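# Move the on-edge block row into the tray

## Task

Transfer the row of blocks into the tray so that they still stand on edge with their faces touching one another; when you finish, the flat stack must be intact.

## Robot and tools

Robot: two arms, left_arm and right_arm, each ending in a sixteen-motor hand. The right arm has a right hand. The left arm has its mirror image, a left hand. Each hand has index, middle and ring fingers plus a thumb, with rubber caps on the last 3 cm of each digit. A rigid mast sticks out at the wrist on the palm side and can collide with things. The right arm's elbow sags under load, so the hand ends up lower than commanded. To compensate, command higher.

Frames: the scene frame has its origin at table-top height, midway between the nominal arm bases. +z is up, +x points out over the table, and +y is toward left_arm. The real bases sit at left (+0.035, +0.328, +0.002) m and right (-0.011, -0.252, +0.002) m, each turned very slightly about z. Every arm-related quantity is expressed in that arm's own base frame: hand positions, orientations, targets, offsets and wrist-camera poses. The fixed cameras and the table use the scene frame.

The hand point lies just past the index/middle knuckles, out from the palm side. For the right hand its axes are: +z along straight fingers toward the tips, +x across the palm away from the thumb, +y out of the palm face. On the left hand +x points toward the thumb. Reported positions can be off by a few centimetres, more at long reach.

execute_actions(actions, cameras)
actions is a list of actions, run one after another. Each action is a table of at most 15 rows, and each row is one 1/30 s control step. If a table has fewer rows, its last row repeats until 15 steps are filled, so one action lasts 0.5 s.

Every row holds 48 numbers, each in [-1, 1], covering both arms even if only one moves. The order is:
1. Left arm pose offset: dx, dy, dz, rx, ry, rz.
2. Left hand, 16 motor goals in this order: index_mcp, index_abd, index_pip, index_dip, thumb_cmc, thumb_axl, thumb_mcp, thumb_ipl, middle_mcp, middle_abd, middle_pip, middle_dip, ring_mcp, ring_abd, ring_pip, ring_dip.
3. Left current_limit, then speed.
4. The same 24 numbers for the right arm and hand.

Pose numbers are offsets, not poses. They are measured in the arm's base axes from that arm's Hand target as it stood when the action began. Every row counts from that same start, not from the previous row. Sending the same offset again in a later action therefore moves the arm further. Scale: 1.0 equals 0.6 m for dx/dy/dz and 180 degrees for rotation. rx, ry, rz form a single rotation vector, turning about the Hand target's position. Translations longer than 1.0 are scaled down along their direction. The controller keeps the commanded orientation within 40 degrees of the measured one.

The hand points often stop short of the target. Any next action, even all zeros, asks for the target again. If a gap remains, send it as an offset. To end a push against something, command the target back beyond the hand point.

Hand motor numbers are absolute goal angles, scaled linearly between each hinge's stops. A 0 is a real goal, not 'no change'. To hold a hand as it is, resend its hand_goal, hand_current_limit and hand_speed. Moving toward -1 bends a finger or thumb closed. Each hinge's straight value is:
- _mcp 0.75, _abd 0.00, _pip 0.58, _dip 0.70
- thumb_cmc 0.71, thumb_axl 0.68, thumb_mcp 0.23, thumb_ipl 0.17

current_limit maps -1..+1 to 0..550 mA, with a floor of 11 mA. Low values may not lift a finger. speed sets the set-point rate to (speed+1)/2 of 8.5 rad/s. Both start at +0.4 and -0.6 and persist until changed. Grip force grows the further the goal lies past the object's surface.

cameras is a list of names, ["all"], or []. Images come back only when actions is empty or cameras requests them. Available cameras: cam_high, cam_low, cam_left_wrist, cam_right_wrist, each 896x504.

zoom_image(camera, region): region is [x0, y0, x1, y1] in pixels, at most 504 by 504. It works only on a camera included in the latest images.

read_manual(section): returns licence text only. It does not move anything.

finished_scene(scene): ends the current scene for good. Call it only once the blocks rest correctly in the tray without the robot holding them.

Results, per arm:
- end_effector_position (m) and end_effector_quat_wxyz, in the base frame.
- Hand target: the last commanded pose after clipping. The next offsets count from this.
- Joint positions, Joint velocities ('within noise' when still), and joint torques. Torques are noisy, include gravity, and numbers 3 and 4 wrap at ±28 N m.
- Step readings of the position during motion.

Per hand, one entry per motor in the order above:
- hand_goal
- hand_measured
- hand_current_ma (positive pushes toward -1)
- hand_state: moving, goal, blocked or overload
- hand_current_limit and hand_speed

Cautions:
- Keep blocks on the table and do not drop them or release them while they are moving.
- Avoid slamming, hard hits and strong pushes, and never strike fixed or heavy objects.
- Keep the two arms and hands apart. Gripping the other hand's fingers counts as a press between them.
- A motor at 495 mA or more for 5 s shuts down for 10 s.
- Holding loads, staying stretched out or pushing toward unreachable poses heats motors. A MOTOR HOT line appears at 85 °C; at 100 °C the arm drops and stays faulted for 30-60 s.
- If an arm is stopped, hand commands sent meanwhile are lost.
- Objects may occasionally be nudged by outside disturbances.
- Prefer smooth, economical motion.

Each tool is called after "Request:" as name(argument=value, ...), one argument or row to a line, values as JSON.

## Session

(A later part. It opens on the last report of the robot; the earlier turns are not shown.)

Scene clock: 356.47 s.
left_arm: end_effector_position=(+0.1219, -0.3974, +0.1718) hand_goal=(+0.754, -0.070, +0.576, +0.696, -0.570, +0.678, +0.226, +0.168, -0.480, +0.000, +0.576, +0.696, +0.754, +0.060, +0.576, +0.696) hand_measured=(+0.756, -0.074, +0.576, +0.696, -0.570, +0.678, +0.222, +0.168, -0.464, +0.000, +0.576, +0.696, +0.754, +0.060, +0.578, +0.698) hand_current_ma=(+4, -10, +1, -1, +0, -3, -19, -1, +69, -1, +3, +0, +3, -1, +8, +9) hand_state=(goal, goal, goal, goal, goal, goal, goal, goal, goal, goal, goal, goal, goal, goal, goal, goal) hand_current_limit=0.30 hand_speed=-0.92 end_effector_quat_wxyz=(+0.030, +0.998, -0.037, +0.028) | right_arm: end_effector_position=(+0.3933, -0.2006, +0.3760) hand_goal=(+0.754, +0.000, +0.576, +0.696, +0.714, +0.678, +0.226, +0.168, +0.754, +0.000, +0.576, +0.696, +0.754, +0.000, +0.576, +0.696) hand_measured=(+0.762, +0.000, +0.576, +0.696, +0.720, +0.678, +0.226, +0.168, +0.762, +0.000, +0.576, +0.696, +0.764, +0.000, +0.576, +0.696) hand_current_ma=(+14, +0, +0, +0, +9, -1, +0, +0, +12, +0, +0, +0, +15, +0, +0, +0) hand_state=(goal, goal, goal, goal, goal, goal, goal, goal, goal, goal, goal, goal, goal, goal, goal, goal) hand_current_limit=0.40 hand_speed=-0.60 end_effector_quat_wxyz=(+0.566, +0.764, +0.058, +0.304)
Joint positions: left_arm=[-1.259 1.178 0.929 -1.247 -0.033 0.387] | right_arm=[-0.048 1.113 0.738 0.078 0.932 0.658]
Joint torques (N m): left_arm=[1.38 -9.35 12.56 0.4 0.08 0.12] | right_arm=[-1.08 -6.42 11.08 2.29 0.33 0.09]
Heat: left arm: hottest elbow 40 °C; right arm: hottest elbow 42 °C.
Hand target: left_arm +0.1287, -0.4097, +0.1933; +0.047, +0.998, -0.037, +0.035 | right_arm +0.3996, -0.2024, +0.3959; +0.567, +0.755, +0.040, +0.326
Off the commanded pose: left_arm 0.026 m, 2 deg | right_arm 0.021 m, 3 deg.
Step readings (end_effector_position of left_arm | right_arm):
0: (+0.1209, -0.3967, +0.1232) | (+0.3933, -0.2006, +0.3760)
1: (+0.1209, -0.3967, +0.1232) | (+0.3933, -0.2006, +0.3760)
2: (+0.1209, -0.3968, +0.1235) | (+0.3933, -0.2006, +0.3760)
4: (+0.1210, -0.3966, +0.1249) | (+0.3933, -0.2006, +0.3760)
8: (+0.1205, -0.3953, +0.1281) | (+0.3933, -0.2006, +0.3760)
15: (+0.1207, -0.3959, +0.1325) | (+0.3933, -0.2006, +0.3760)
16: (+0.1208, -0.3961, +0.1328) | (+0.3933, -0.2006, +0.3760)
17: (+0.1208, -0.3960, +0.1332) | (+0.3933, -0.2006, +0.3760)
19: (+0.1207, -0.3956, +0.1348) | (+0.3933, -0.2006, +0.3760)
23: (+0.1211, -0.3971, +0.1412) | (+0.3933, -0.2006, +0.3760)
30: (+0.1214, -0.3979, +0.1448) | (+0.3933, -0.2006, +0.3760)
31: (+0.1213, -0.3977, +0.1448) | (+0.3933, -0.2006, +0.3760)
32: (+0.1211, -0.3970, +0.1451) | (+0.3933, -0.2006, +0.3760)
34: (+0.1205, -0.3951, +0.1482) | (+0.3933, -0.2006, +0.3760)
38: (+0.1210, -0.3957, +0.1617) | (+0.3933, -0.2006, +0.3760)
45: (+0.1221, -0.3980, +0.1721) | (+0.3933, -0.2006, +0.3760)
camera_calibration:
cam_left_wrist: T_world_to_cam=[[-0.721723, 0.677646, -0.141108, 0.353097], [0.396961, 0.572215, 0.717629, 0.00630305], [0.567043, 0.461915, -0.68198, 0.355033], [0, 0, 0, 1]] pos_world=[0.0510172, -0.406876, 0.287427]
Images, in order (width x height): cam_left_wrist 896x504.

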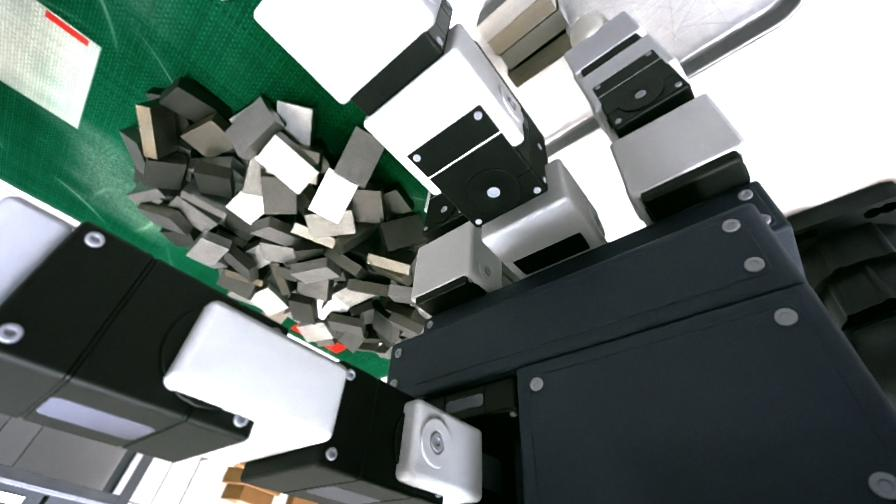

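Request:
execute_actions(
  actions=[
    [[0.028,0.150,0.01,0.030,0.022,0.013,0.754,-0.05,0.576,0.696,-0.57,0.678,0.226,0.168,-0.48,0,0.576,0.696,0.754,0.05,0.576,0.696,0.3,-0.9,0,0,0,0,0,0,0.754,0,0.576,0.696,0.714,0.678,0.226,0.168,0.754,0,0.576,0.696,0.754,0,0.576,0.696,0.4,-0.6]],
    [[0.047,0.138,0.005,0,0,0.013,0.754,-0.05,0.576,0.696,-0.57,0.678,0.226,0.168,-0.48,0,0.576,0.696,0.754,0.05,0.576,0.696,0.3,-0.9,0,0,0,0,0,0,0.754,0,0.576,0.696,0.714,0.678,0.226,0.168,0.754,0,0.576,0.696,0.754,0,0.576,0.696,0.4,-0.6]],
    [[0.0433,0.138,0,0,0,0.013,0.754,-0.05,0.576,0.696,-0.57,0.678,0.226,0.168,-0.48,0,0.576,0.696,0.754,0.05,0.576,0.696,0.3,-0.9,0,0,0,0,0,0,0.754,0,0.576,0.696,0.714,0.678,0.226,0.168,0.754,0,0.576,0.696,0.754,0,0.576,0.696,0.4,-0.6]],
    [[0.0295,0.142,0,0,0,0.013,0.754,-0.05,0.576,0.696,-0.57,0.678,0.226,0.168,-0.48,0,0.576,0.696,0.754,0.05,0.576,0.696,0.3,-0.9,0,0,0,0,0,0,0.754,0,0.576,0.696,0.714,0.678,0.226,0.168,0.754,0,0.576,0.696,0.754,0,0.576,0.696,0.4,-0.6]],
    [[0,0.1195,-0.035,0,0,0.013,0.754,-0.05,0.576,0.696,-0.57,0.678,0.226,0.168,-0.48,0,0.576,0.696,0.754,0.05,0.576,0.696,0.3,-0.9,0,0,0,0,0,0,0.754,0,0.576,0.696,0.714,0.678,0.226,0.168,0.754,0,0.576,0.696,0.754,0,0.576,0.696,0.4,-0.6]],
    [[0,0,-0.0258,0,0,0,0.754,-0.05,0.576,0.696,-0.57,0.678,0.226,0.168,-0.48,0,0.576,0.696,0.754,0.05,0.576,0.696,0.3,-0.9,0,0,0,0,0,0,0.754,0,0.576,0.696,0.714,0.678,0.226,0.168,0.754,0,0.576,0.696,0.754,0,0.576,0.696,0.4,-0.6]],
  ],
  cameras=["cam_left_wrist"],
)

Request:
zoom_image(
  camera="cam_left_wrist",
  region=[460, 0, 620, 140],
)

Scene clock: 360.20 s.
left_arm: end_effector_position=(+0.2183, +0.0017, +0.1708) hand_goal=(+0.754, -0.050, +0.576, +0.696, -0.570, +0.678, +0.226, +0.168, -0.480, +0.000, +0.576, +0.696, +0.754, +0.050, +0.576, +0.696) hand_measured=(+0.752, -0.052, +0.576, +0.696, -0.570, +0.678, +0.222, +0.168, -0.464, +0.000, +0.576, +0.696, +0.752, +0.052, +0.576, +0.698) hand_current_ma=(-10, -7, +0, -1, -3, -3, -19, -1, +67, -2, +3, +0, -8, +4, +3, +9) hand_state=(goal, goal, goal, goal, goal, goal, goal, goal, goal, goal, goal, goal, goal, goal, goal, goal) hand_current_limit=0.30 hand_speed=-0.90 end_effector_quat_wxyz=(-0.002, +0.998, +0.067, +0.003) | right_arm: end_effector_position=(+0.3933, -0.2006, +0.3760) hand_goal=(+0.754, +0.000, +0.576, +0.696, +0.714, +0.678, +0.226, +0.168, +0.754, +0.000, +0.576, +0.696, +0.754, +0.000, +0.576, +0.696) hand_measured=(+0.762, +0.000, +0.576, +0.696, +0.720, +0.678, +0.226, +0.168, +0.762, +0.000, +0.576, +0.696, +0.764, +0.000, +0.576, +0.696) hand_current_ma=(+14, +0, +0, +0, +9, -1, +0, +0, +12, +0, +0, +0, +15, +0, +0, +0) hand_state=(goal, goal, goal, goal, goal, goal, goal, goal, goal, goal, goal, goal, goal, goal, goal, goal) hand_current_limit=0.40 hand_speed=-0.60 end_effector_quat_wxyz=(+0.566, +0.764, +0.058, +0.304)
Joint positions: left_arm=[0.423 0.843 0.738 -1.459 -0.002 1.86] | right_arm=[-0.048 1.113 0.738 0.078 0.932 0.658]
Joint torques (N m): left_arm=[1.14 -3.55 8.01 0.73 0.39 0.13] | right_arm=[-1.08 -6.48 11.07 2.29 0.33 0.09]
Heat: left arm: hottest elbow 40 °C; right arm: hottest elbow 42 °C.
Hand target: left_arm +0.2174, +0.0028, +0.1659; +0.000, +0.998, +0.065, +0.000 | right_arm +0.3996, -0.2024, +0.3959; +0.567, +0.755, +0.040, +0.326
Off the commanded pose: left_arm 0.005 m, 1 deg | right_arm 0.021 m, 3 deg.
Step readings (end_effector_position of left_arm | right_arm):
0: (+0.1219, -0.3974, +0.1718) | (+0.3933, -0.2006, +0.3760)
1: (+0.1220, -0.3968, +0.1717) | (+0.3933, -0.2006, +0.3760)
2: (+0.1217, -0.3935, +0.1716) | (+0.3933, -0.2006, +0.3760)
4: (+0.1259, -0.3777, +0.1749) | (+0.3933, -0.2006, +0.3760)
8: (+0.1449, -0.3436, +0.1950) | (+0.3933, -0.2006, +0.3760)
15: (+0.1479, -0.3251, +0.2065) | (+0.3933, -0.2006, +0.3760)
16: (+0.1477, -0.3241, +0.2060) | (+0.3933, -0.2006, +0.3760)
17: (+0.1480, -0.3212, +0.2051) | (+0.3933, -0.2006, +0.3760)
19: (+0.1549, -0.3030, +0.2003) | (+0.3933, -0.2006, +0.3760)
23: (+0.1719, -0.2579, +0.1979) | (+0.3933, -0.2006, +0.3760)
30: (+0.1780, -0.2404, +0.2057) | (+0.3933, -0.2006, +0.3760)
31: (+0.1780, -0.2396, +0.2057) | (+0.3933, -0.2006, +0.3760)
32: (+0.1786, -0.2366, +0.2052) | (+0.3933, -0.2006, +0.3760)
34: (+0.1866, -0.2177, +0.2026) | (+0.3933, -0.2006, +0.3760)
38: (+0.2014, -0.1740, +0.2018) | (+0.3933, -0.2006, +0.3760)
45: (+0.2056, -0.1553, +0.2053) | (+0.3933, -0.2006, +0.3760)
46: (+0.2054, -0.1544, +0.2053) | (+0.3933, -0.2006, +0.3760)
47: (+0.2058, -0.1509, +0.2051) | (+0.3933, -0.2006, +0.3760)
49: (+0.2126, -0.1304, +0.2040) | (+0.3933, -0.2006, +0.3760)
53: (+0.2238, -0.0862, +0.2038) | (+0.3933, -0.2006, +0.3760)
60: (+0.2203, -0.0685, +0.2041) | (+0.3933, -0.2006, +0.3760)
61: (+0.2197, -0.0677, +0.2037) | (+0.3933, -0.2006, +0.3760)
62: (+0.2192, -0.0647, +0.2029) | (+0.3933, -0.2006, +0.3760)
64: (+0.2209, -0.0463, +0.1991) | (+0.3933, -0.2006, +0.3760)
68: (+0.2208, -0.0089, +0.1902) | (+0.3933, -0.2006, +0.3760)
75: (+0.2207, +0.0029, +0.1856) | (+0.3933, -0.2006, +0.3760)
76: (+0.2204, +0.0028, +0.1855) | (+0.3933, -0.2006, +0.3760)
77: (+0.2205, +0.0027, +0.1848) | (+0.3933, -0.2006, +0.3760)
79: (+0.2206, +0.0028, +0.1812) | (+0.3933, -0.2006, +0.3760)
83: (+0.2180, +0.0017, +0.1731) | (+0.3933, -0.2006, +0.3760)
90: (+0.2183, +0.0017, +0.1708) | (+0.3933, -0.2006, +0.3760)
camera_calibration:
cam_left_wrist: T_world_to_cam=[[-0.852655, 0.518738, -0.0623713, 0.16754], [0.313318, 0.603194, 0.733477, -0.244124], [0.418104, 0.605861, -0.676847, 0.146825], [0, 0, 0, 1]] pos_world=[0.157955, -0.0286104, 0.288887]
Images, in order (width x height): cam_left_wrist 896x504.

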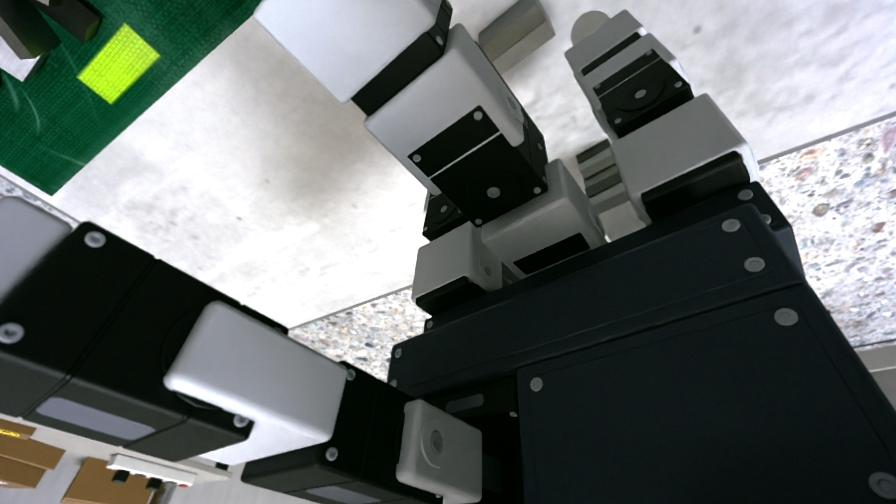

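Scaled by 3.150.

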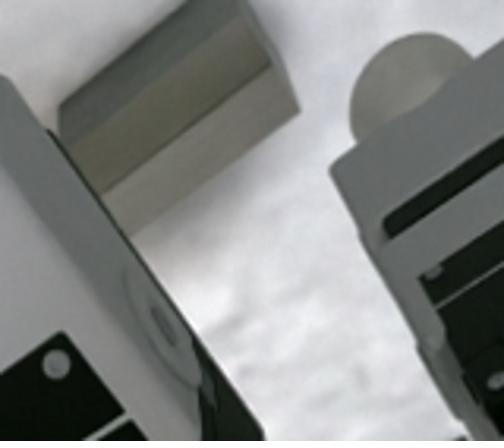

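Request:
execute_actions(
  actions=[
    [[0,0,-0.042,0,0,0,0.754,-0.05,0.576,0.696,-0.57,0.678,0.226,0.168,-0.48,0,0.576,0.696,0.754,0.05,0.576,0.696,0.3,-0.9,0,0,0,0,0,0,0.754,0,0.576,0.696,0.714,0.678,0.226,0.168,0.754,0,0.576,0.696,0.754,0,0.576,0.696,0.4,-0.6]],
    [[0,0,-0.037,0,0,0,0.754,-0.05,0.576,0.696,-0.57,0.678,0.226,0.168,-0.48,0,0.576,0.696,0.754,0.05,0.576,0.696,0.3,-0.9,0,0,0,0,0,0,0.754,0,0.576,0.696,0.714,0.678,0.226,0.168,0.754,0,0.576,0.696,0.754,0,0.576,0.696,0.4,-0.6]],
    [[0,0,0,0,0,0,0.754,-0.24,0.576,0.696,-0.57,0.678,0.226,0.168,-0.48,0,0.576,0.696,0.754,0.24,0.576,0.696,0.3,-0.92,0,0,0,0,0,0,0.754,0,0.576,0.696,0.714,0.678,0.226,0.168,0.754,0,0.576,0.696,0.754,0,0.576,0.696,0.4,-0.6]],
    [[0,0,0,0,0,0,0.754,-0.24,0.576,0.696,-0.57,0.678,0.226,0.168,-0.48,0,0.576,0.696,0.754,0.24,0.576,0.696,0.3,-0.92,0,0,0,0,0,0,0.754,0,0.576,0.696,0.714,0.678,0.226,0.168,0.754,0,0.576,0.696,0.754,0,0.576,0.696,0.4,-0.6]],
  ],
  cameras=["cam_left_wrist"],
)

Request:
zoom_image(
  camera="cam_left_wrist",
  region=[460, 0, 620, 140],
)

Scene clock: 362.70 s.
left_arm: end_effector_position=(+0.2186, +0.0021, +0.1229) hand_goal=(+0.754, -0.240, +0.576, +0.696, -0.570, +0.678, +0.226, +0.168, -0.480, +0.000, +0.576, +0.696, +0.754, +0.240, +0.576, +0.696) hand_measured=(+0.752, -0.166, +0.576, +0.696, -0.570, +0.678, +0.222, +0.168, -0.464, +0.000, +0.576, +0.696, +0.752, +0.142, +0.576, +0.698) hand_current_ma=(-10, +292, +0, -1, -2, -3, -19, -1, +67, -2, +3, +0, -8, -357, +3, +9) hand_state=(goal, blocked, goal, goal, goal, goal, goal, goal, goal, goal, goal, goal, goal, blocked, goal, goal) hand_current_limit=0.30 hand_speed=-0.92 end_effector_quat_wxyz=(-0.002, +0.998, +0.067, +0.003) | right_arm: end_effector_position=(+0.3933, -0.2006, +0.3760) hand_goal=(+0.754, +0.000, +0.576, +0.696, +0.714, +0.678, +0.226, +0.168, +0.754, +0.000, +0.576, +0.696, +0.754, +0.000, +0.576, +0.696) hand_measured=(+0.762, +0.000, +0.576, +0.696, +0.720, +0.678, +0.226, +0.168, +0.762, +0.000, +0.576, +0.696, +0.764, +0.000, +0.576, +0.696) hand_current_ma=(+14, +0, +0, +0, +9, -1, +0, +0, +12, +0, +0, +0, +15, +0, +0, +0) hand_state=(goal, goal, goal, goal, goal, goal, goal, goal, goal, goal, goal, goal, goal, goal, goal, goal) hand_current_limit=0.40 hand_speed=-0.60 end_effector_quat_wxyz=(+0.566, +0.764, +0.058, +0.304)
Joint positions: left_arm=[0.425 0.874 0.625 -1.316 -0.001 1.862] | right_arm=[-0.048 1.113 0.738 0.078 0.932 0.658]
Joint torques (N m): left_arm=[1.38 -3.78 7.9 0.75 0.38 0.17] | right_arm=[-1.03 -6.48 11.06 2.3 0.33 0.09]
Heat: left arm: hottest elbow 39 °C; right arm: hottest elbow 42 °C.
Hand target: left_arm +0.2174, +0.0028, +0.1184; +0.000, +0.998, +0.065, +0.000 | right_arm +0.3996, -0.2024, +0.3959; +0.567, +0.755, +0.040, +0.326
Off the commanded pose: left_arm 0.005 m, 1 deg | right_arm 0.021 m, 3 deg.
Step readings (end_effector_position of left_arm | right_arm):
0: (+0.2182, +0.0017, +0.1708) | (+0.3933, -0.2006, +0.3760)
1: (+0.2183, +0.0017, +0.1705) | (+0.3933, -0.2006, +0.3760)
2: (+0.2188, +0.0020, +0.1692) | (+0.3933, -0.2006, +0.3760)
4: (+0.2195, +0.0024, +0.1628) | (+0.3933, -0.2006, +0.3760)
8: (+0.2161, +0.0009, +0.1490) | (+0.3933, -0.2006, +0.3760)
15: (+0.2178, +0.0017, +0.1450) | (+0.3933, -0.2006, +0.3760)
16: (+0.2180, +0.0018, +0.1449) | (+0.3933, -0.2006, +0.3760)
17: (+0.2187, +0.0021, +0.1439) | (+0.3933, -0.2006, +0.3760)
19: (+0.2197, +0.0026, +0.1387) | (+0.3933, -0.2006, +0.3760)
23: (+0.2170, +0.0014, +0.1268) | (+0.3933, -0.2006, +0.3760)
30: (+0.2182, +0.0019, +0.1229) | (+0.3933, -0.2006, +0.3760)
31: (+0.2184, +0.0020, +0.1229) | (+0.3933, -0.2006, +0.3760)
32: (+0.2184, +0.0021, +0.1229) | (+0.3933, -0.2006, +0.3760)
34: (+0.2185, +0.0021, +0.1229) | (+0.3933, -0.2006, +0.3760)
38: (+0.2186, +0.0021, +0.1229) | (+0.3933, -0.2006, +0.3760)
45: (+0.2186, +0.0021, +0.1229) | (+0.3933, -0.2006, +0.3760)
46: (+0.2186, +0.0021, +0.1229) | (+0.3933, -0.2006, +0.3760)
47: (+0.2186, +0.0021, +0.1229) | (+0.3933, -0.2006, +0.3760)
49: (+0.2186, +0.0021, +0.1229) | (+0.3933, -0.2006, +0.3760)
53: (+0.2186, +0.0021, +0.1229) | (+0.3933, -0.2006, +0.3760)
60: (+0.2186, +0.0021, +0.1229) | (+0.3933, -0.2006, +0.3760)
camera_calibration:
cam_left_wrist: T_world_to_cam=[[-0.852501, 0.519024, -0.0620914, 0.164499], [0.314172, 0.603685, 0.732707, -0.209412], [0.417776, 0.605127, -0.677705, 0.114111], [0, 0, 0, 1]] pos_world=[0.158354, -0.0280115, 0.240986]
Images, in order (width x height): cam_left_wrist 896x504.

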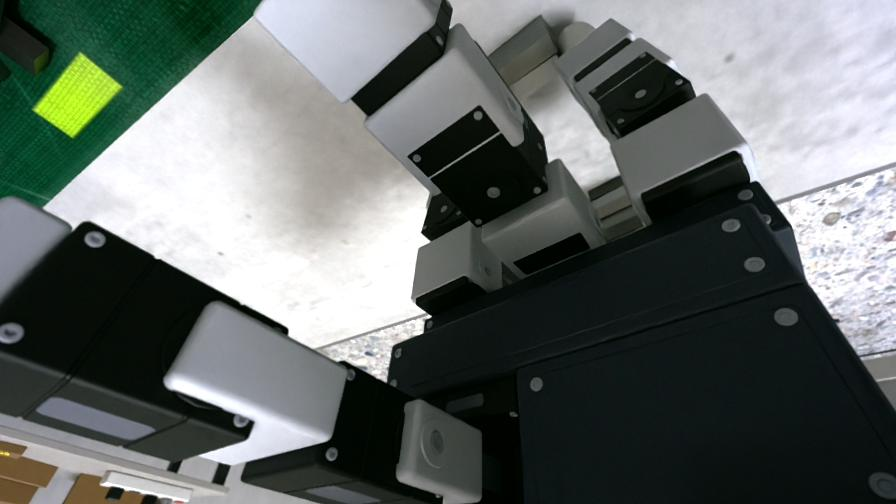

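Scaled by 3.150.

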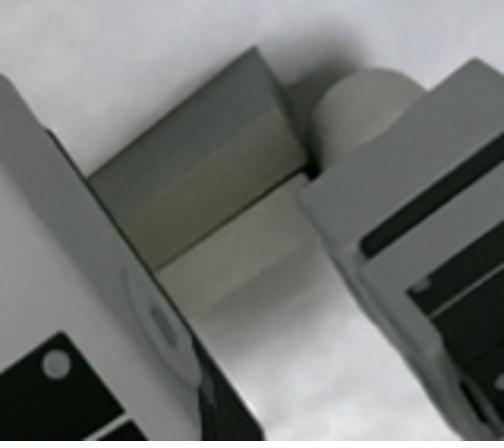

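Request:
execute_actions(
  actions=[
    [[0.0242,0.0157,0.0396,0.0095,-0.0147,0,0.754,-0.24,0.576,0.696,-0.57,0.678,0.226,0.168,-0.48,0,0.576,0.696,0.754,0.24,0.576,0.696,0.35,-0.93,0,0,0,0,0,0,0.754,0,0.576,0.696,0.714,0.678,0.226,0.168,0.754,0,0.576,0.696,0.754,0,0.576,0.696,0.4,-0.6]],
    [[0.003,0,0.05,0,0,0,0.754,-0.24,0.576,0.696,-0.57,0.678,0.226,0.168,-0.48,0,0.576,0.696,0.754,0.24,0.576,0.696,0.35,-0.93,0,0,0,0,0,0,0.754,0,0.576,0.696,0.714,0.678,0.226,0.168,0.754,0,0.576,0.696,0.754,0,0.576,0.696,0.4,-0.6]],
    [[0.004,-0.02,0.045,0,0,0,0.754,-0.24,0.576,0.696,-0.57,0.678,0.226,0.168,-0.48,0,0.576,0.696,0.754,0.24,0.576,0.696,0.35,-0.93,0,0,0,0,0,0,0.754,0,0.576,0.696,0.714,0.678,0.226,0.168,0.754,0,0.576,0.696,0.754,0,0.576,0.696,0.4,-0.6]],
    [[0,-0.1125,0.007,-0.0024,0.0037,-0.0104,0.754,-0.24,0.576,0.696,-0.57,0.678,0.226,0.168,-0.48,0,0.576,0.696,0.754,0.24,0.576,0.696,0.35,-0.93,0,0,0,0,0,0,0.754,0,0.576,0.696,0.714,0.678,0.226,0.168,0.754,0,0.576,0.696,0.754,0,0.576,0.696,0.4,-0.6]],
    [[-0.0157,-0.12,0,-0.0024,0.0037,-0.0104,0.754,-0.24,0.576,0.696,-0.57,0.678,0.226,0.168,-0.48,0,0.576,0.696,0.754,0.24,0.576,0.696,0.35,-0.93,0,0,0,0,0,0,0.754,0,0.576,0.696,0.714,0.678,0.226,0.168,0.754,0,0.576,0.696,0.754,0,0.576,0.696,0.4,-0.6]],
    [[-0.0365,-0.12,0,-0.0014,0.0025,-0.0104,0.754,-0.24,0.576,0.696,-0.57,0.678,0.226,0.168,-0.48,0,0.576,0.696,0.754,0.24,0.576,0.696,0.35,-0.93,0,0,0,0,0,0,0.754,0,0.576,0.696,0.714,0.678,0.226,0.168,0.754,0,0.576,0.696,0.754,0,0.576,0.696,0.4,-0.6]],
    [[-0.0467,-0.108,-0.0067,-0.0013,0.0025,-0.0104,0.754,-0.24,0.576,0.696,-0.57,0.678,0.226,0.168,-0.48,0,0.576,0.696,0.754,0.24,0.576,0.696,0.35,-0.93,0,0,0,0,0,0,0.754,0,0.576,0.696,0.714,0.678,0.226,0.168,0.754,0,0.576,0.696,0.754,0,0.576,0.696,0.4,-0.6]],
    [[-0.0417,-0.0949,-0.005,-0.0013,0.0025,-0.0104,0.754,-0.24,0.576,0.696,-0.57,0.678,0.226,0.168,-0.48,0,0.576,0.696,0.754,0.24,0.576,0.696,0.35,-0.93,0,0,0,0,0,0,0.754,0,0.576,0.696,0.714,0.678,0.226,0.168,0.754,0,0.576,0.696,0.754,0,0.576,0.696,0.4,-0.6]],
    [[-0.0309,-0.05,0,0,0,0,0.754,-0.24,0.576,0.696,-0.57,0.678,0.226,0.168,-0.48,0,0.576,0.696,0.754,0.24,0.576,0.696,0.35,-0.93,0,0,0,0,0,0,0.754,0,0.576,0.696,0.714,0.678,0.226,0.168,0.754,0,0.576,0.696,0.754,0,0.576,0.696,0.4,-0.6]],
  ],
  cameras=["cam_left_wrist"],
)

Request:
zoom_image(
  camera="cam_left_wrist",
  region=[460, 0, 620, 140],
)

Scene clock: 368.07 s.
left_arm: end_effector_position=(+0.1246, -0.3428, +0.1740) hand_goal=(+0.754, -0.240, +0.576, +0.696, -0.570, +0.678, +0.226, +0.168, -0.480, +0.000, +0.576, +0.696, +0.754, +0.240, +0.576, +0.696) hand_measured=(+0.752, -0.166, +0.576, +0.696, -0.570, +0.678, +0.222, +0.168, -0.464, +0.000, +0.576, +0.696, +0.752, +0.144, +0.576, +0.698) hand_current_ma=(-10, +292, +0, +0, +1, -3, -19, -1, +67, -1, +3, +0, -6, -371, +2, +8) hand_state=(goal, blocked, goal, goal, goal, goal, goal, goal, goal, goal, goal, goal, goal, blocked, goal, goal) hand_current_limit=0.35 hand_speed=-0.93 end_effector_quat_wxyz=(-0.022, +0.999, -0.022, -0.012) | right_arm: end_effector_position=(+0.3933, -0.2006, +0.3760) hand_goal=(+0.754, +0.000, +0.576, +0.696, +0.714, +0.678, +0.226, +0.168, +0.754, +0.000, +0.576, +0.696, +0.754, +0.000, +0.576, +0.696) hand_measured=(+0.762, +0.000, +0.576, +0.696, +0.720, +0.678, +0.226, +0.168, +0.762, +0.000, +0.576, +0.696, +0.764, +0.000, +0.576, +0.696) hand_current_ma=(+14, +0, +0, +0, +9, -1, +0, +0, +12, +0, +0, +0, +15, +0, +0, +0) hand_state=(goal, goal, goal, goal, goal, goal, goal, goal, goal, goal, goal, goal, goal, goal, goal, goal) hand_current_limit=0.40 hand_speed=-0.60 end_effector_quat_wxyz=(+0.566, +0.764, +0.058, +0.304)
Joint positions: left_arm=[-1.177 1.114 0.917 -1.424 0.004 0.438] | right_arm=[-0.048 1.113 0.738 0.078 0.932 0.658]
Joint torques (N m): left_arm=[0.56 -7.18 13.03 0.77 0.05 -0.1] | right_arm=[-1.03 -6.48 11.08 2.3 0.34 0.09]
Heat: left arm: hottest elbow 40 °C; right arm: hottest elbow 42 °C.
Hand target: left_arm +0.1332, -0.3630, +0.1963; +0.001, +1.000, -0.017, +0.000 | right_arm +0.3996, -0.2024, +0.3959; +0.567, +0.755, +0.040, +0.326
Off the commanded pose: left_arm 0.032 m, 3 deg | right_arm 0.021 m, 3 deg.
Step readings (end_effector_position of left_arm | right_arm):
0: (+0.2186, +0.0021, +0.1229) | (+0.3933, -0.2006, +0.3760)
1: (+0.2186, +0.0021, +0.1229) | (+0.3933, -0.2006, +0.3760)
2: (+0.2186, +0.0021, +0.1229) | (+0.3933, -0.2006, +0.3760)
4: (+0.2185, +0.0023, +0.1228) | (+0.3933, -0.2006, +0.3760)
8: (+0.2184, +0.0026, +0.1227) | (+0.3933, -0.2006, +0.3760)
15: (+0.2183, +0.0026, +0.1227) | (+0.3933, -0.2006, +0.3760)
16: (+0.2183, +0.0027, +0.1230) | (+0.3933, -0.2006, +0.3760)
17: (+0.2178, +0.0026, +0.1239) | (+0.3933, -0.2006, +0.3760)
19: (+0.2168, +0.0024, +0.1292) | (+0.3933, -0.2006, +0.3760)
23: (+0.2211, +0.0043, +0.1434) | (+0.3933, -0.2006, +0.3760)
30: (+0.2229, +0.0051, +0.1507) | (+0.3933, -0.2006, +0.3760)
31: (+0.2225, +0.0050, +0.1509) | (+0.3933, -0.2006, +0.3760)
32: (+0.2215, +0.0043, +0.1516) | (+0.3933, -0.2006, +0.3760)
34: (+0.2192, +0.0017, +0.1562) | (+0.3933, -0.2006, +0.3760)
38: (+0.2210, -0.0027, +0.1697) | (+0.3933, -0.2006, +0.3760)
45: (+0.2237, -0.0034, +0.1778) | (+0.3933, -0.2006, +0.3760)
46: (+0.2236, -0.0040, +0.1778) | (+0.3933, -0.2006, +0.3760)
47: (+0.2235, -0.0064, +0.1779) | (+0.3933, -0.2006, +0.3760)
49: (+0.2227, -0.0227, +0.1802) | (+0.3933, -0.2006, +0.3760)
53: (+0.2179, -0.0575, +0.1861) | (+0.3933, -0.2006, +0.3760)
60: (+0.2201, -0.0671, +0.1849) | (+0.3933, -0.2006, +0.3760)
61: (+0.2206, -0.0679, +0.1849) | (+0.3933, -0.2006, +0.3760)
62: (+0.2208, -0.0706, +0.1848) | (+0.3933, -0.2006, +0.3760)
64: (+0.2177, -0.0886, +0.1858) | (+0.3933, -0.2006, +0.3760)
68: (+0.2069, -0.1250, +0.1868) | (+0.3933, -0.2006, +0.3760)
75: (+0.2085, -0.1345, +0.1829) | (+0.3933, -0.2006, +0.3760)
76: (+0.2091, -0.1352, +0.1824) | (+0.3933, -0.2006, +0.3760)
77: (+0.2089, -0.1381, +0.1820) | (+0.3933, -0.2006, +0.3760)
79: (+0.2011, -0.1557, +0.1824) | (+0.3933, -0.2006, +0.3760)
83: (+0.1799, -0.1898, +0.1824) | (+0.3933, -0.2006, +0.3760)
90: (+0.1851, -0.1993, +0.1802) | (+0.3933, -0.2006, +0.3760)
91: (+0.1857, -0.2000, +0.1801) | (+0.3933, -0.2006, +0.3760)
92: (+0.1854, -0.2024, +0.1802) | (+0.3933, -0.2006, +0.3760)
94: (+0.1764, -0.2180, +0.1803) | (+0.3933, -0.2006, +0.3760)
98: (+0.1547, -0.2500, +0.1791) | (+0.3933, -0.2006, +0.3760)
105: (+0.1609, -0.2590, +0.1756) | (+0.3933, -0.2006, +0.3760)
106: (+0.1615, -0.2594, +0.1756) | (+0.3933, -0.2006, +0.3760)
107: (+0.1613, -0.2614, +0.1758) | (+0.3933, -0.2006, +0.3760)
109: (+0.1539, -0.2746, +0.1763) | (+0.3933, -0.2006, +0.3760)
113: (+0.1355, -0.3053, +0.1763) | (+0.3933, -0.2006, +0.3760)
120: (+0.1389, -0.3139, +0.1730) | (+0.3933, -0.2006, +0.3760)
121: (+0.1393, -0.3138, +0.1728) | (+0.3933, -0.2006, +0.3760)
122: (+0.1396, -0.3146, +0.1732) | (+0.3933, -0.2006, +0.3760)
124: (+0.1355, -0.3211, +0.1739) | (+0.3933, -0.2006, +0.3760)
128: (+0.1235, -0.3385, +0.1751) | (+0.3933, -0.2006, +0.3760)
135: (+0.1235, -0.3430, +0.1740) | (+0.3933, -0.2006, +0.3760)
camera_calibration:
cam_left_wrist: T_world_to_cam=[[-0.74852, 0.662995, -0.0125109, 0.294312], [0.437163, 0.507567, 0.742472, -0.0590848], [0.498605, 0.550286, -0.66976, 0.366521], [0, 0, 0, 1]] pos_world=[0.0633787, -0.36683, 0.293032]
Images, in order (width x height): cam_left_wrist 896x504.

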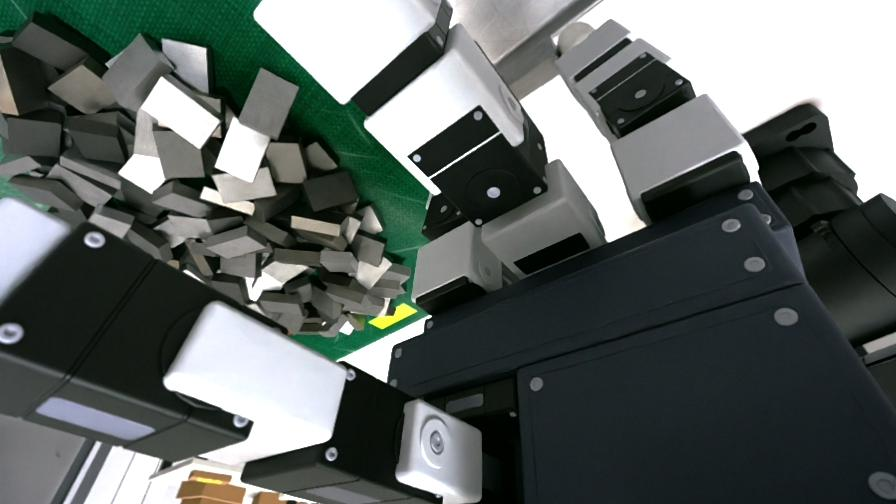

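Scaled by 3.150.

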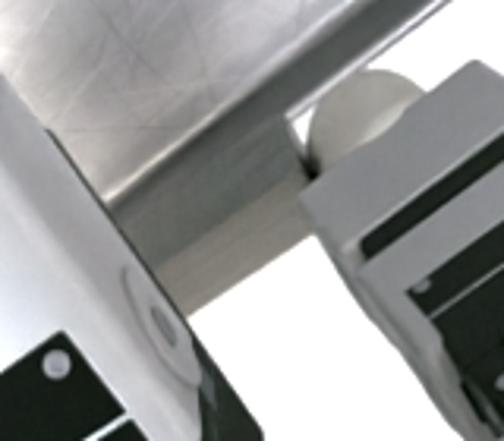

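Request:
execute_actions(
  actions=[
    [[-0.009,0,-0.055,0.003,0,0,0.754,-0.24,0.576,0.696,-0.57,0.678,0.226,0.168,-0.48,0,0.576,0.696,0.754,0.24,0.576,0.696,0.35,-0.93,0,0,0,0,0,0,0.754,0,0.576,0.696,0.714,0.678,0.226,0.168,0.754,0,0.576,0.696,0.754,0,0.576,0.696,0.4,-0.6]],
    [[-0.003,-0.014,-0.015,0.002,0,0,0.754,-0.24,0.576,0.696,-0.57,0.678,0.226,0.168,-0.48,0,0.576,0.696,0.754,0.24,0.576,0.696,0.35,-0.93,0,0,0,0,0,0,0.754,0,0.576,0.696,0.714,0.678,0.226,0.168,0.754,0,0.576,0.696,0.754,0,0.576,0.696,0.4,-0.6]],
  ],
  cameras=["cam_left_wrist"],
)

Request:
zoom_image(
  camera="cam_left_wrist",
  region=[460, 0, 620, 140],
)

Scene clock: 369.57 s.
left_arm: end_effector_position=(+0.1268, -0.3699, +0.1590) hand_goal=(+0.754, -0.240, +0.576, +0.696, -0.570, +0.678, +0.226, +0.168, -0.480, +0.000, +0.576, +0.696, +0.754, +0.240, +0.576, +0.696) hand_measured=(+0.752, -0.166, +0.576, +0.696, -0.570, +0.678, +0.222, +0.168, -0.464, +0.000, +0.576, +0.696, +0.754, +0.144, +0.576, +0.698) hand_current_ma=(-8, +292, +0, +0, +1, -3, -19, -1, +67, -1, +3, +0, -3, -371, +2, +8) hand_state=(goal, blocked, goal, goal, goal, goal, goal, goal, goal, goal, goal, goal, goal, blocked, goal, goal) hand_current_limit=0.35 hand_speed=-0.93 end_effector_quat_wxyz=(-0.005, +1.000, -0.020, +0.000) | right_arm: end_effector_position=(+0.3933, -0.2006, +0.3760) hand_goal=(+0.754, +0.000, +0.576, +0.696, +0.714, +0.678, +0.226, +0.168, +0.754, +0.000, +0.576, +0.696, +0.754, +0.000, +0.576, +0.696) hand_measured=(+0.762, +0.000, +0.576, +0.696, +0.720, +0.678, +0.226, +0.168, +0.762, +0.000, +0.576, +0.696, +0.764, +0.000, +0.576, +0.696) hand_current_ma=(+14, +0, +0, +0, +9, -1, +0, +0, +12, +0, +0, +0, +15, +0, +0, +0) hand_state=(goal, goal, goal, goal, goal, goal, goal, goal, goal, goal, goal, goal, goal, goal, goal, goal) hand_current_limit=0.40 hand_speed=-0.60 end_effector_quat_wxyz=(+0.566, +0.764, +0.058, +0.304)
Joint positions: left_arm=[-1.209 1.171 0.91 -1.319 -0.003 0.402] | right_arm=[-0.048 1.113 0.738 0.078 0.932 0.658]
Joint torques (N m): left_arm=[0.5 -8.64 8.24 1.07 0.03 -0.13] | right_arm=[-1.08 -6.53 11.06 2.3 0.33 0.08]
Heat: left arm: hottest elbow 40 °C; right arm: hottest elbow 42 °C.
Hand target: left_arm +0.1259, -0.3714, +0.1542; -0.007, +1.000, -0.017, +0.000 | right_arm +0.3996, -0.2024, +0.3959; +0.567, +0.755, +0.040, +0.326
Off the commanded pose: left_arm 0.005 m, 0 deg | right_arm 0.021 m, 3 deg.
Step readings (end_effector_position of left_arm | right_arm):
0: (+0.1246, -0.3428, +0.1740) | (+0.3933, -0.2006, +0.3760)
1: (+0.1247, -0.3428, +0.1740) | (+0.3933, -0.2006, +0.3760)
2: (+0.1253, -0.3442, +0.1741) | (+0.3933, -0.2006, +0.3760)
4: (+0.1272, -0.3497, +0.1745) | (+0.3933, -0.2006, +0.3760)
8: (+0.1287, -0.3600, +0.1730) | (+0.3933, -0.2006, +0.3760)
15: (+0.1285, -0.3614, +0.1693) | (+0.3933, -0.2006, +0.3760)
16: (+0.1286, -0.3613, +0.1690) | (+0.3933, -0.2006, +0.3760)
17: (+0.1283, -0.3619, +0.1687) | (+0.3933, -0.2006, +0.3760)
19: (+0.1284, -0.3640, +0.1672) | (+0.3933, -0.2006, +0.3760)
23: (+0.1272, -0.3684, +0.1614) | (+0.3933, -0.2006, +0.3760)
30: (+0.1267, -0.3698, +0.1590) | (+0.3933, -0.2006, +0.3760)
camera_calibration:
cam_left_wrist: T_world_to_cam=[[-0.750165, 0.659145, -0.0527256, 0.318933], [0.418649, 0.535151, 0.733721, -0.0212109], [0.511845, 0.528338, -0.677402, 0.361696], [0, 0, 0, 1]] pos_world=[0.0630002, -0.38997, 0.277392]
Images, in order (width x height): cam_left_wrist 896x504.

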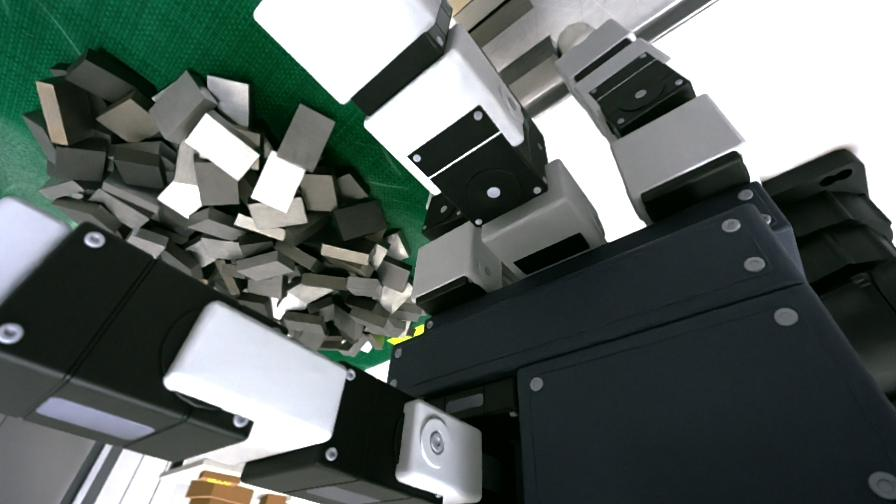

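Scaled by 3.150.

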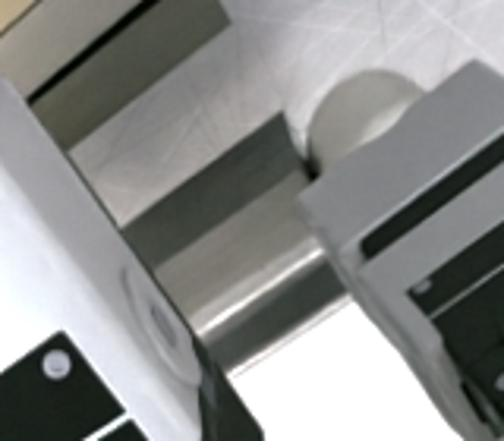

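Request:
execute_actions(
  actions=[
    [[-0.003,-0.008,-0.027,-0.012,0,0,0.754,-0.24,0.576,0.696,-0.57,0.678,0.226,0.168,-0.48,0,0.576,0.696,0.754,0.24,0.576,0.696,0.35,-0.93,0,0,0,0,0,0,0.754,0,0.576,0.696,0.714,0.678,0.226,0.168,0.754,0,0.576,0.696,0.754,0,0.576,0.696,0.4,-0.6]],
    [[-0.001,-0.0,-0.017,0,0,0,0.754,-0.24,0.576,0.696,-0.57,0.678,0.226,0.168,-0.48,0,0.576,0.696,0.754,0.24,0.576,0.696,0.35,-0.93,0,0,0,0,0,0,0.754,0,0.576,0.696,0.714,0.678,0.226,0.168,0.754,0,0.576,0.696,0.754,0,0.576,0.696,0.4,-0.6]],
  ],
  cameras=["cam_left_wrist"],
)

Request:
zoom_image(
  camera="cam_left_wrist",
  region=[460, 0, 620, 140],
)

Scene clock: 371.00 s.
left_arm: end_effector_position=(+0.1259, -0.3745, +0.1331) hand_goal=(+0.754, -0.240, +0.576, +0.696, -0.570, +0.678, +0.226, +0.168, -0.480, +0.000, +0.576, +0.696, +0.754, +0.240, +0.576, +0.696) hand_measured=(+0.752, -0.166, +0.576, +0.696, -0.570, +0.678, +0.222, +0.168, -0.464, +0.000, +0.576, +0.696, +0.754, +0.144, +0.576, +0.698) hand_current_ma=(-7, +292, +0, +0, +1, -3, -19, -1, +67, -1, +3, +0, -3, -371, +2, +8) hand_state=(goal, blocked, goal, goal, goal, goal, goal, goal, goal, goal, goal, goal, goal, blocked, goal, goal) hand_current_limit=0.35 hand_speed=-0.93 end_effector_quat_wxyz=(+0.014, +1.000, -0.019, +0.002) | right_arm: end_effector_position=(+0.3933, -0.2006, +0.3760) hand_goal=(+0.754, +0.000, +0.576, +0.696, +0.714, +0.678, +0.226, +0.168, +0.754, +0.000, +0.576, +0.696, +0.754, +0.000, +0.576, +0.696) hand_measured=(+0.762, +0.000, +0.576, +0.696, +0.720, +0.678, +0.226, +0.168, +0.762, +0.000, +0.576, +0.696, +0.764, +0.000, +0.576, +0.696) hand_current_ma=(+14, +0, +0, +0, +9, -1, +0, +0, +12, +0, +0, +0, +15, +0, +0, +0) hand_state=(goal, goal, goal, goal, goal, goal, goal, goal, goal, goal, goal, goal, goal, goal, goal, goal) hand_current_limit=0.40 hand_speed=-0.60 end_effector_quat_wxyz=(+0.566, +0.764, +0.058, +0.304)
Joint positions: left_arm=[-1.213 1.182 0.839 -1.2 0.006 0.396] | right_arm=[-0.048 1.113 0.738 0.078 0.932 0.658]
Joint torques (N m): left_arm=[0.38 -8.35 8.13 1.13 0.22 -0.1] | right_arm=[-1.08 -6.42 11.04 2.3 0.33 0.08]
Heat: left arm: hottest elbow 40 °C; right arm: hottest elbow 42 °C.
Hand target: left_arm +0.1236, -0.3762, +0.1280; +0.012, +1.000, -0.017, +0.000 | right_arm +0.3996, -0.2024, +0.3959; +0.567, +0.755, +0.040, +0.326
Off the commanded pose: left_arm 0.006 m, 0 deg | right_arm 0.021 m, 3 deg.
Step readings (end_effector_position of left_arm | right_arm):
0: (+0.1269, -0.3699, +0.1590) | (+0.3933, -0.2006, +0.3760)
1: (+0.1269, -0.3700, +0.1589) | (+0.3933, -0.2006, +0.3760)
2: (+0.1272, -0.3709, +0.1582) | (+0.3933, -0.2006, +0.3760)
4: (+0.1273, -0.3733, +0.1544) | (+0.3933, -0.2006, +0.3760)
8: (+0.1259, -0.3723, +0.1450) | (+0.3933, -0.2006, +0.3760)
15: (+0.1260, -0.3738, +0.1428) | (+0.3933, -0.2006, +0.3760)
16: (+0.1261, -0.3740, +0.1430) | (+0.3933, -0.2006, +0.3760)
17: (+0.1262, -0.3744, +0.1427) | (+0.3933, -0.2006, +0.3760)
19: (+0.1266, -0.3754, +0.1415) | (+0.3933, -0.2006, +0.3760)
23: (+0.1259, -0.3744, +0.1360) | (+0.3933, -0.2006, +0.3760)
30: (+0.1258, -0.3742, +0.1330) | (+0.3933, -0.2006, +0.3760)
camera_calibration:
cam_left_wrist: T_world_to_cam=[[-0.751058, 0.65527, -0.0808239, 0.322252], [0.41424, 0.563003, 0.715145, 0.0140401], [0.514117, 0.503635, -0.694288, 0.339826], [0, 0, 0, 1]] pos_world=[0.0615034, -0.390215, 0.251942]
Images, in order (width x height): cam_left_wrist 896x504.

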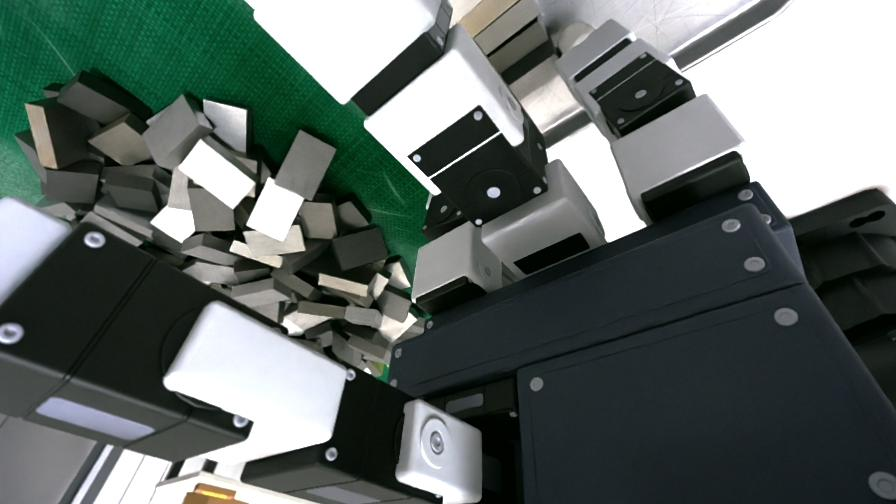

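Scaled by 3.150.

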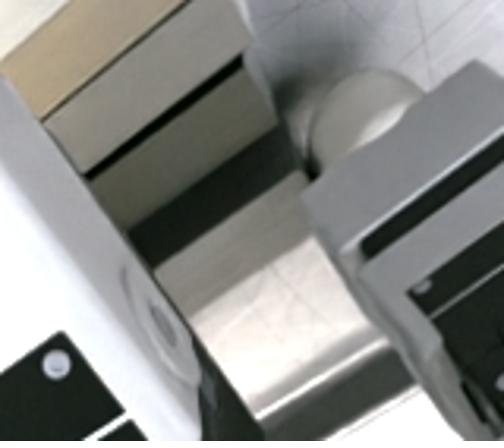

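Request:
execute_actions(
  actions=[
    [[-0.0045,-0.003,-0.013,0,0,0,0.754,-0.24,0.576,0.696,-0.57,0.678,0.226,0.168,-0.48,0,0.576,0.696,0.754,0.24,0.576,0.696,0.35,-0.93,0,0,0,0,0,0,0.754,0,0.576,0.696,0.714,0.678,0.226,0.168,0.754,0,0.576,0.696,0.754,0,0.576,0.696,0.4,-0.6]],
  ],
  cameras=["cam_left_wrist"],
)

Request:
zoom_image(
  camera="cam_left_wrist",
  region=[460, 0, 620, 140],
)

Scene clock: 371.97 s.
left_arm: end_effector_position=(+0.1227, -0.3766, +0.1255) hand_goal=(+0.754, -0.240, +0.576, +0.696, -0.570, +0.678, +0.226, +0.168, -0.480, +0.000, +0.576, +0.696, +0.754, +0.240, +0.576, +0.696) hand_measured=(+0.752, -0.166, +0.576, +0.696, -0.570, +0.678, +0.222, +0.168, -0.464, +0.000, +0.576, +0.696, +0.754, +0.144, +0.576, +0.698) hand_current_ma=(-7, +292, +0, +0, +1, -3, -19, -1, +67, -1, +3, +0, -3, -371, +2, +8) hand_state=(goal, blocked, goal, goal, goal, goal, goal, goal, goal, goal, goal, goal, goal, blocked, goal, goal) hand_current_limit=0.35 hand_speed=-0.93 end_effector_quat_wxyz=(+0.014, +1.000, -0.020, +0.002) | right_arm: end_effector_position=(+0.3933, -0.2006, +0.3760) hand_goal=(+0.754, +0.000, +0.576, +0.696, +0.714, +0.678, +0.226, +0.168, +0.754, +0.000, +0.576, +0.696, +0.754, +0.000, +0.576, +0.696) hand_measured=(+0.762, +0.000, +0.576, +0.696, +0.720, +0.678, +0.226, +0.168, +0.762, +0.000, +0.576, +0.696, +0.764, +0.000, +0.576, +0.696) hand_current_ma=(+14, +0, +0, +0, +9, -1, +0, +0, +12, +0, +0, +0, +15, +0, +0, +0) hand_state=(goal, goal, goal, goal, goal, goal, goal, goal, goal, goal, goal, goal, goal, goal, goal, goal) hand_current_limit=0.40 hand_speed=-0.60 end_effector_quat_wxyz=(+0.566, +0.764, +0.058, +0.304)
Joint positions: left_arm=[-1.224 1.193 0.826 -1.176 0.006 0.386] | right_arm=[-0.048 1.113 0.738 0.078 0.932 0.658]
Joint torques (N m): left_arm=[0.26 -8.47 8.03 1.14 0.21 -0.11] | right_arm=[-1.03 -6.48 11.06 2.33 0.33 0.09]
Heat: left arm: hottest elbow 40 °C; right arm: hottest elbow 42 °C.
Hand target: left_arm +0.1208, -0.3780, +0.1201; +0.012, +1.000, -0.017, +0.000 | right_arm +0.3996, -0.2024, +0.3959; +0.567, +0.755, +0.040, +0.326
Off the commanded pose: left_arm 0.006 m, 0 deg | right_arm 0.021 m, 3 deg.
Step readings (end_effector_position of left_arm | right_arm):
0: (+0.1259, -0.3745, +0.1331) | (+0.3933, -0.2006, +0.3760)
1: (+0.1258, -0.3745, +0.1331) | (+0.3933, -0.2006, +0.3760)
2: (+0.1258, -0.3748, +0.1328) | (+0.3933, -0.2006, +0.3760)
4: (+0.1254, -0.3759, +0.1321) | (+0.3933, -0.2006, +0.3760)
8: (+0.1232, -0.3766, +0.1281) | (+0.3933, -0.2006, +0.3760)
15: (+0.1226, -0.3765, +0.1255) | (+0.3933, -0.2006, +0.3760)
camera_calibration:
cam_left_wrist: T_world_to_cam=[[-0.750382, 0.656055, -0.0807409, 0.320869], [0.415265, 0.562919, 0.714617, 0.0219224], [0.514279, 0.502707, -0.694841, 0.336912], [0, 0, 0, 1]] pos_world=[0.0584042, -0.392216, 0.244341]
Images, in order (width x height): cam_left_wrist 896x504.

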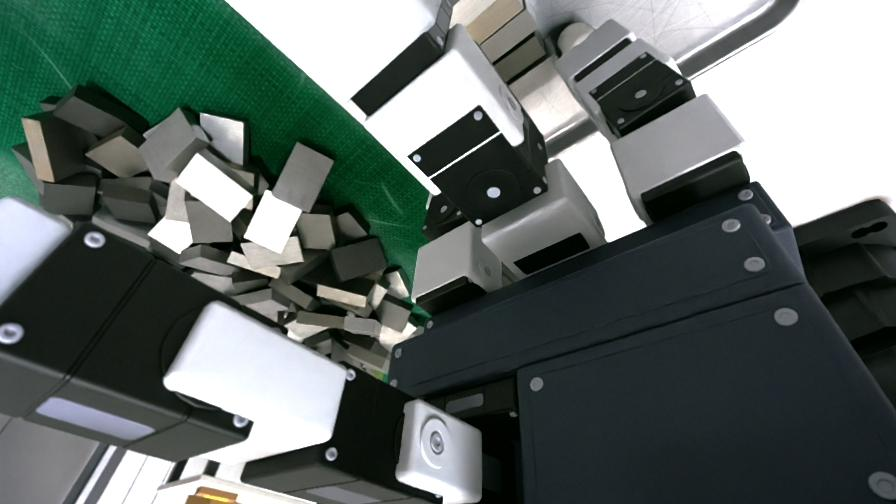

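Scaled by 3.150.

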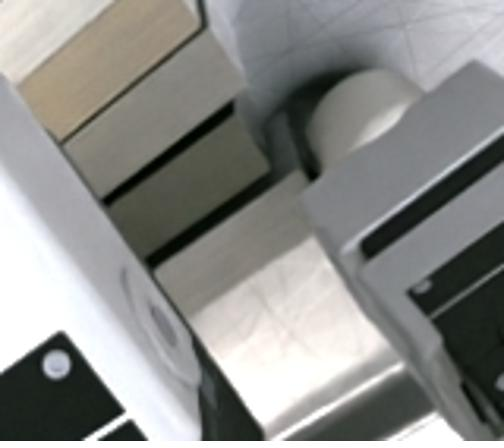

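Request:
execute_actions(
  actions=[
    [[0.004,-0.02,0.024,-0.004,0,0,0.754,-0.24,0.576,0.696,-0.57,0.678,0.226,0.168,-0.48,0,0.576,0.696,0.754,0.24,0.576,0.696,0.35,-0.93,0,0,0,0,0,0,0.754,0,0.576,0.696,0.714,0.678,0.226,0.168,0.754,0,0.576,0.696,0.754,0,0.576,0.696,0.4,-0.6]],
    [[0.002,-0.0215,0.023,-0.006,0,0,0.754,-0.24,0.576,0.696,-0.57,0.678,0.226,0.168,-0.48,0,0.576,0.696,0.754,0.24,0.576,0.696,0.35,-0.93,0,0,0,0,0,0,0.754,0,0.576,0.696,0.714,0.678,0.226,0.168,0.754,0,0.576,0.696,0.754,0,0.576,0.696,0.4,-0.6]],
  ],
  cameras=["cam_left_wrist"],
)

Request:
zoom_image(
  camera="cam_left_wrist",
  region=[460, 0, 620, 140],
)

Scene clock: 373.67 s.
left_arm: end_effector_position=(+0.1203, -0.3816, +0.1267) hand_goal=(+0.754, -0.240, +0.576, +0.696, -0.570, +0.678, +0.226, +0.168, -0.480, +0.000, +0.576, +0.696, +0.754, +0.240, +0.576, +0.696) hand_measured=(+0.756, -0.166, +0.576, +0.696, -0.570, +0.678, +0.222, +0.168, -0.464, +0.000, +0.576, +0.696, +0.754, +0.144, +0.576, +0.698) hand_current_ma=(+7, +292, +2, +0, +1, -3, -19, -1, +67, -1, +3, +0, +2, -371, +2, +8) hand_state=(goal, blocked, goal, goal, goal, goal, goal, goal, goal, goal, goal, goal, goal, blocked, goal, goal) hand_current_limit=0.35 hand_speed=-0.93 end_effector_quat_wxyz=(+0.008, +1.000, -0.019, -0.005) | right_arm: end_effector_position=(+0.3933, -0.2006, +0.3760) hand_goal=(+0.754, +0.000, +0.576, +0.696, +0.714, +0.678, +0.226, +0.168, +0.754, +0.000, +0.576, +0.696, +0.754, +0.000, +0.576, +0.696) hand_measured=(+0.762, +0.000, +0.576, +0.696, +0.720, +0.678, +0.226, +0.168, +0.762, +0.000, +0.576, +0.696, +0.764, +0.000, +0.576, +0.696) hand_current_ma=(+14, +0, +0, +0, +9, -1, +0, +0, +12, +0, +0, +0, +15, +0, +0, +0) hand_state=(goal, goal, goal, goal, goal, goal, goal, goal, goal, goal, goal, goal, goal, goal, goal, goal) hand_current_limit=0.40 hand_speed=-0.60 end_effector_quat_wxyz=(+0.566, +0.764, +0.058, +0.304)
Joint positions: left_arm=[-1.233 1.212 0.848 -1.194 0.015 0.376] | right_arm=[-0.048 1.113 0.738 0.078 0.932 0.658]
Joint torques (N m): left_arm=[0.32 -8.59 12.97 0.31 0.28 -0.13] | right_arm=[-1.03 -6.48 11.07 2.3 0.33 0.08]
Heat: left arm: hottest elbow 40 °C; right arm: hottest elbow 42 °C.
Hand target: left_arm +0.1246, -0.4028, +0.1483; +0.028, +0.999, -0.017, +0.001 | right_arm +0.3996, -0.2024, +0.3959; +0.567, +0.755, +0.040, +0.326
Off the commanded pose: left_arm 0.031 m, 2 deg | right_arm 0.021 m, 3 deg.
Step readings (end_effector_position of left_arm | right_arm):
0: (+0.1227, -0.3766, +0.1255) | (+0.3933, -0.2006, +0.3760)
1: (+0.1227, -0.3766, +0.1255) | (+0.3933, -0.2006, +0.3760)
2: (+0.1227, -0.3766, +0.1254) | (+0.3933, -0.2006, +0.3760)
4: (+0.1222, -0.3768, +0.1248) | (+0.3933, -0.2006, +0.3760)
8: (+0.1217, -0.3769, +0.1242) | (+0.3933, -0.2006, +0.3760)
15: (+0.1217, -0.3769, +0.1242) | (+0.3933, -0.2006, +0.3760)
16: (+0.1218, -0.3769, +0.1244) | (+0.3933, -0.2006, +0.3760)
17: (+0.1217, -0.3772, +0.1248) | (+0.3933, -0.2006, +0.3760)
19: (+0.1209, -0.3777, +0.1246) | (+0.3933, -0.2006, +0.3760)
23: (+0.1200, -0.3811, +0.1256) | (+0.3933, -0.2006, +0.3760)
30: (+0.1203, -0.3817, +0.1267) | (+0.3933, -0.2006, +0.3760)
camera_calibration:
cam_left_wrist: T_world_to_cam=[[-0.752208, 0.655905, -0.0630171, 0.320344], [0.424218, 0.555234, 0.71537, 0.0207836], [0.504204, 0.511374, -0.695898, 0.346216], [0, 0, 0, 1]] pos_world=[0.0575854, -0.398701, 0.24625]
Images, in order (width x height): cam_left_wrist 896x504.

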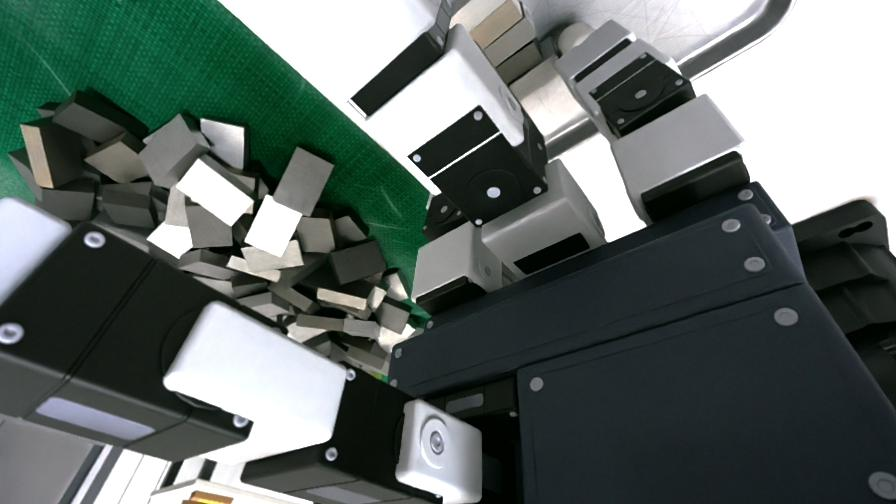

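Scaled by 3.150.

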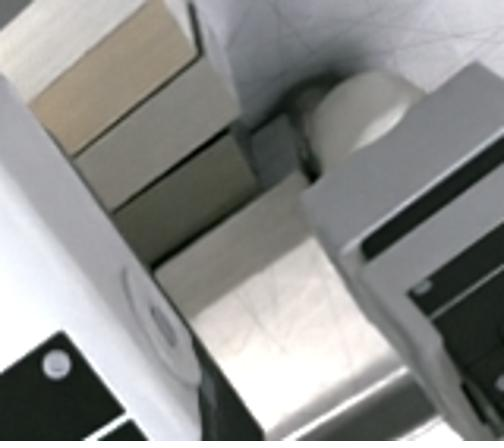

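Request:
zoom_image(
  camera="cam_left_wrist",
  region=[480, 0, 570, 90],
)

Scaled by 5.600.

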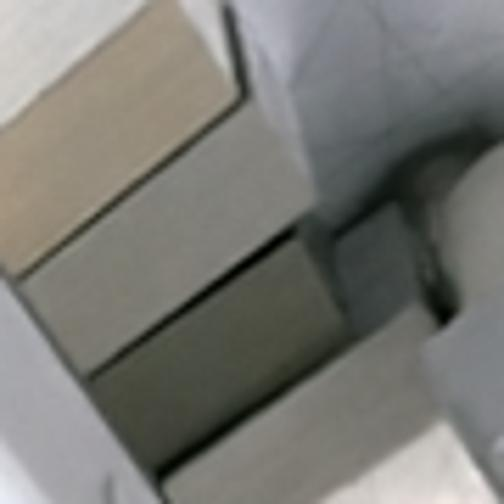

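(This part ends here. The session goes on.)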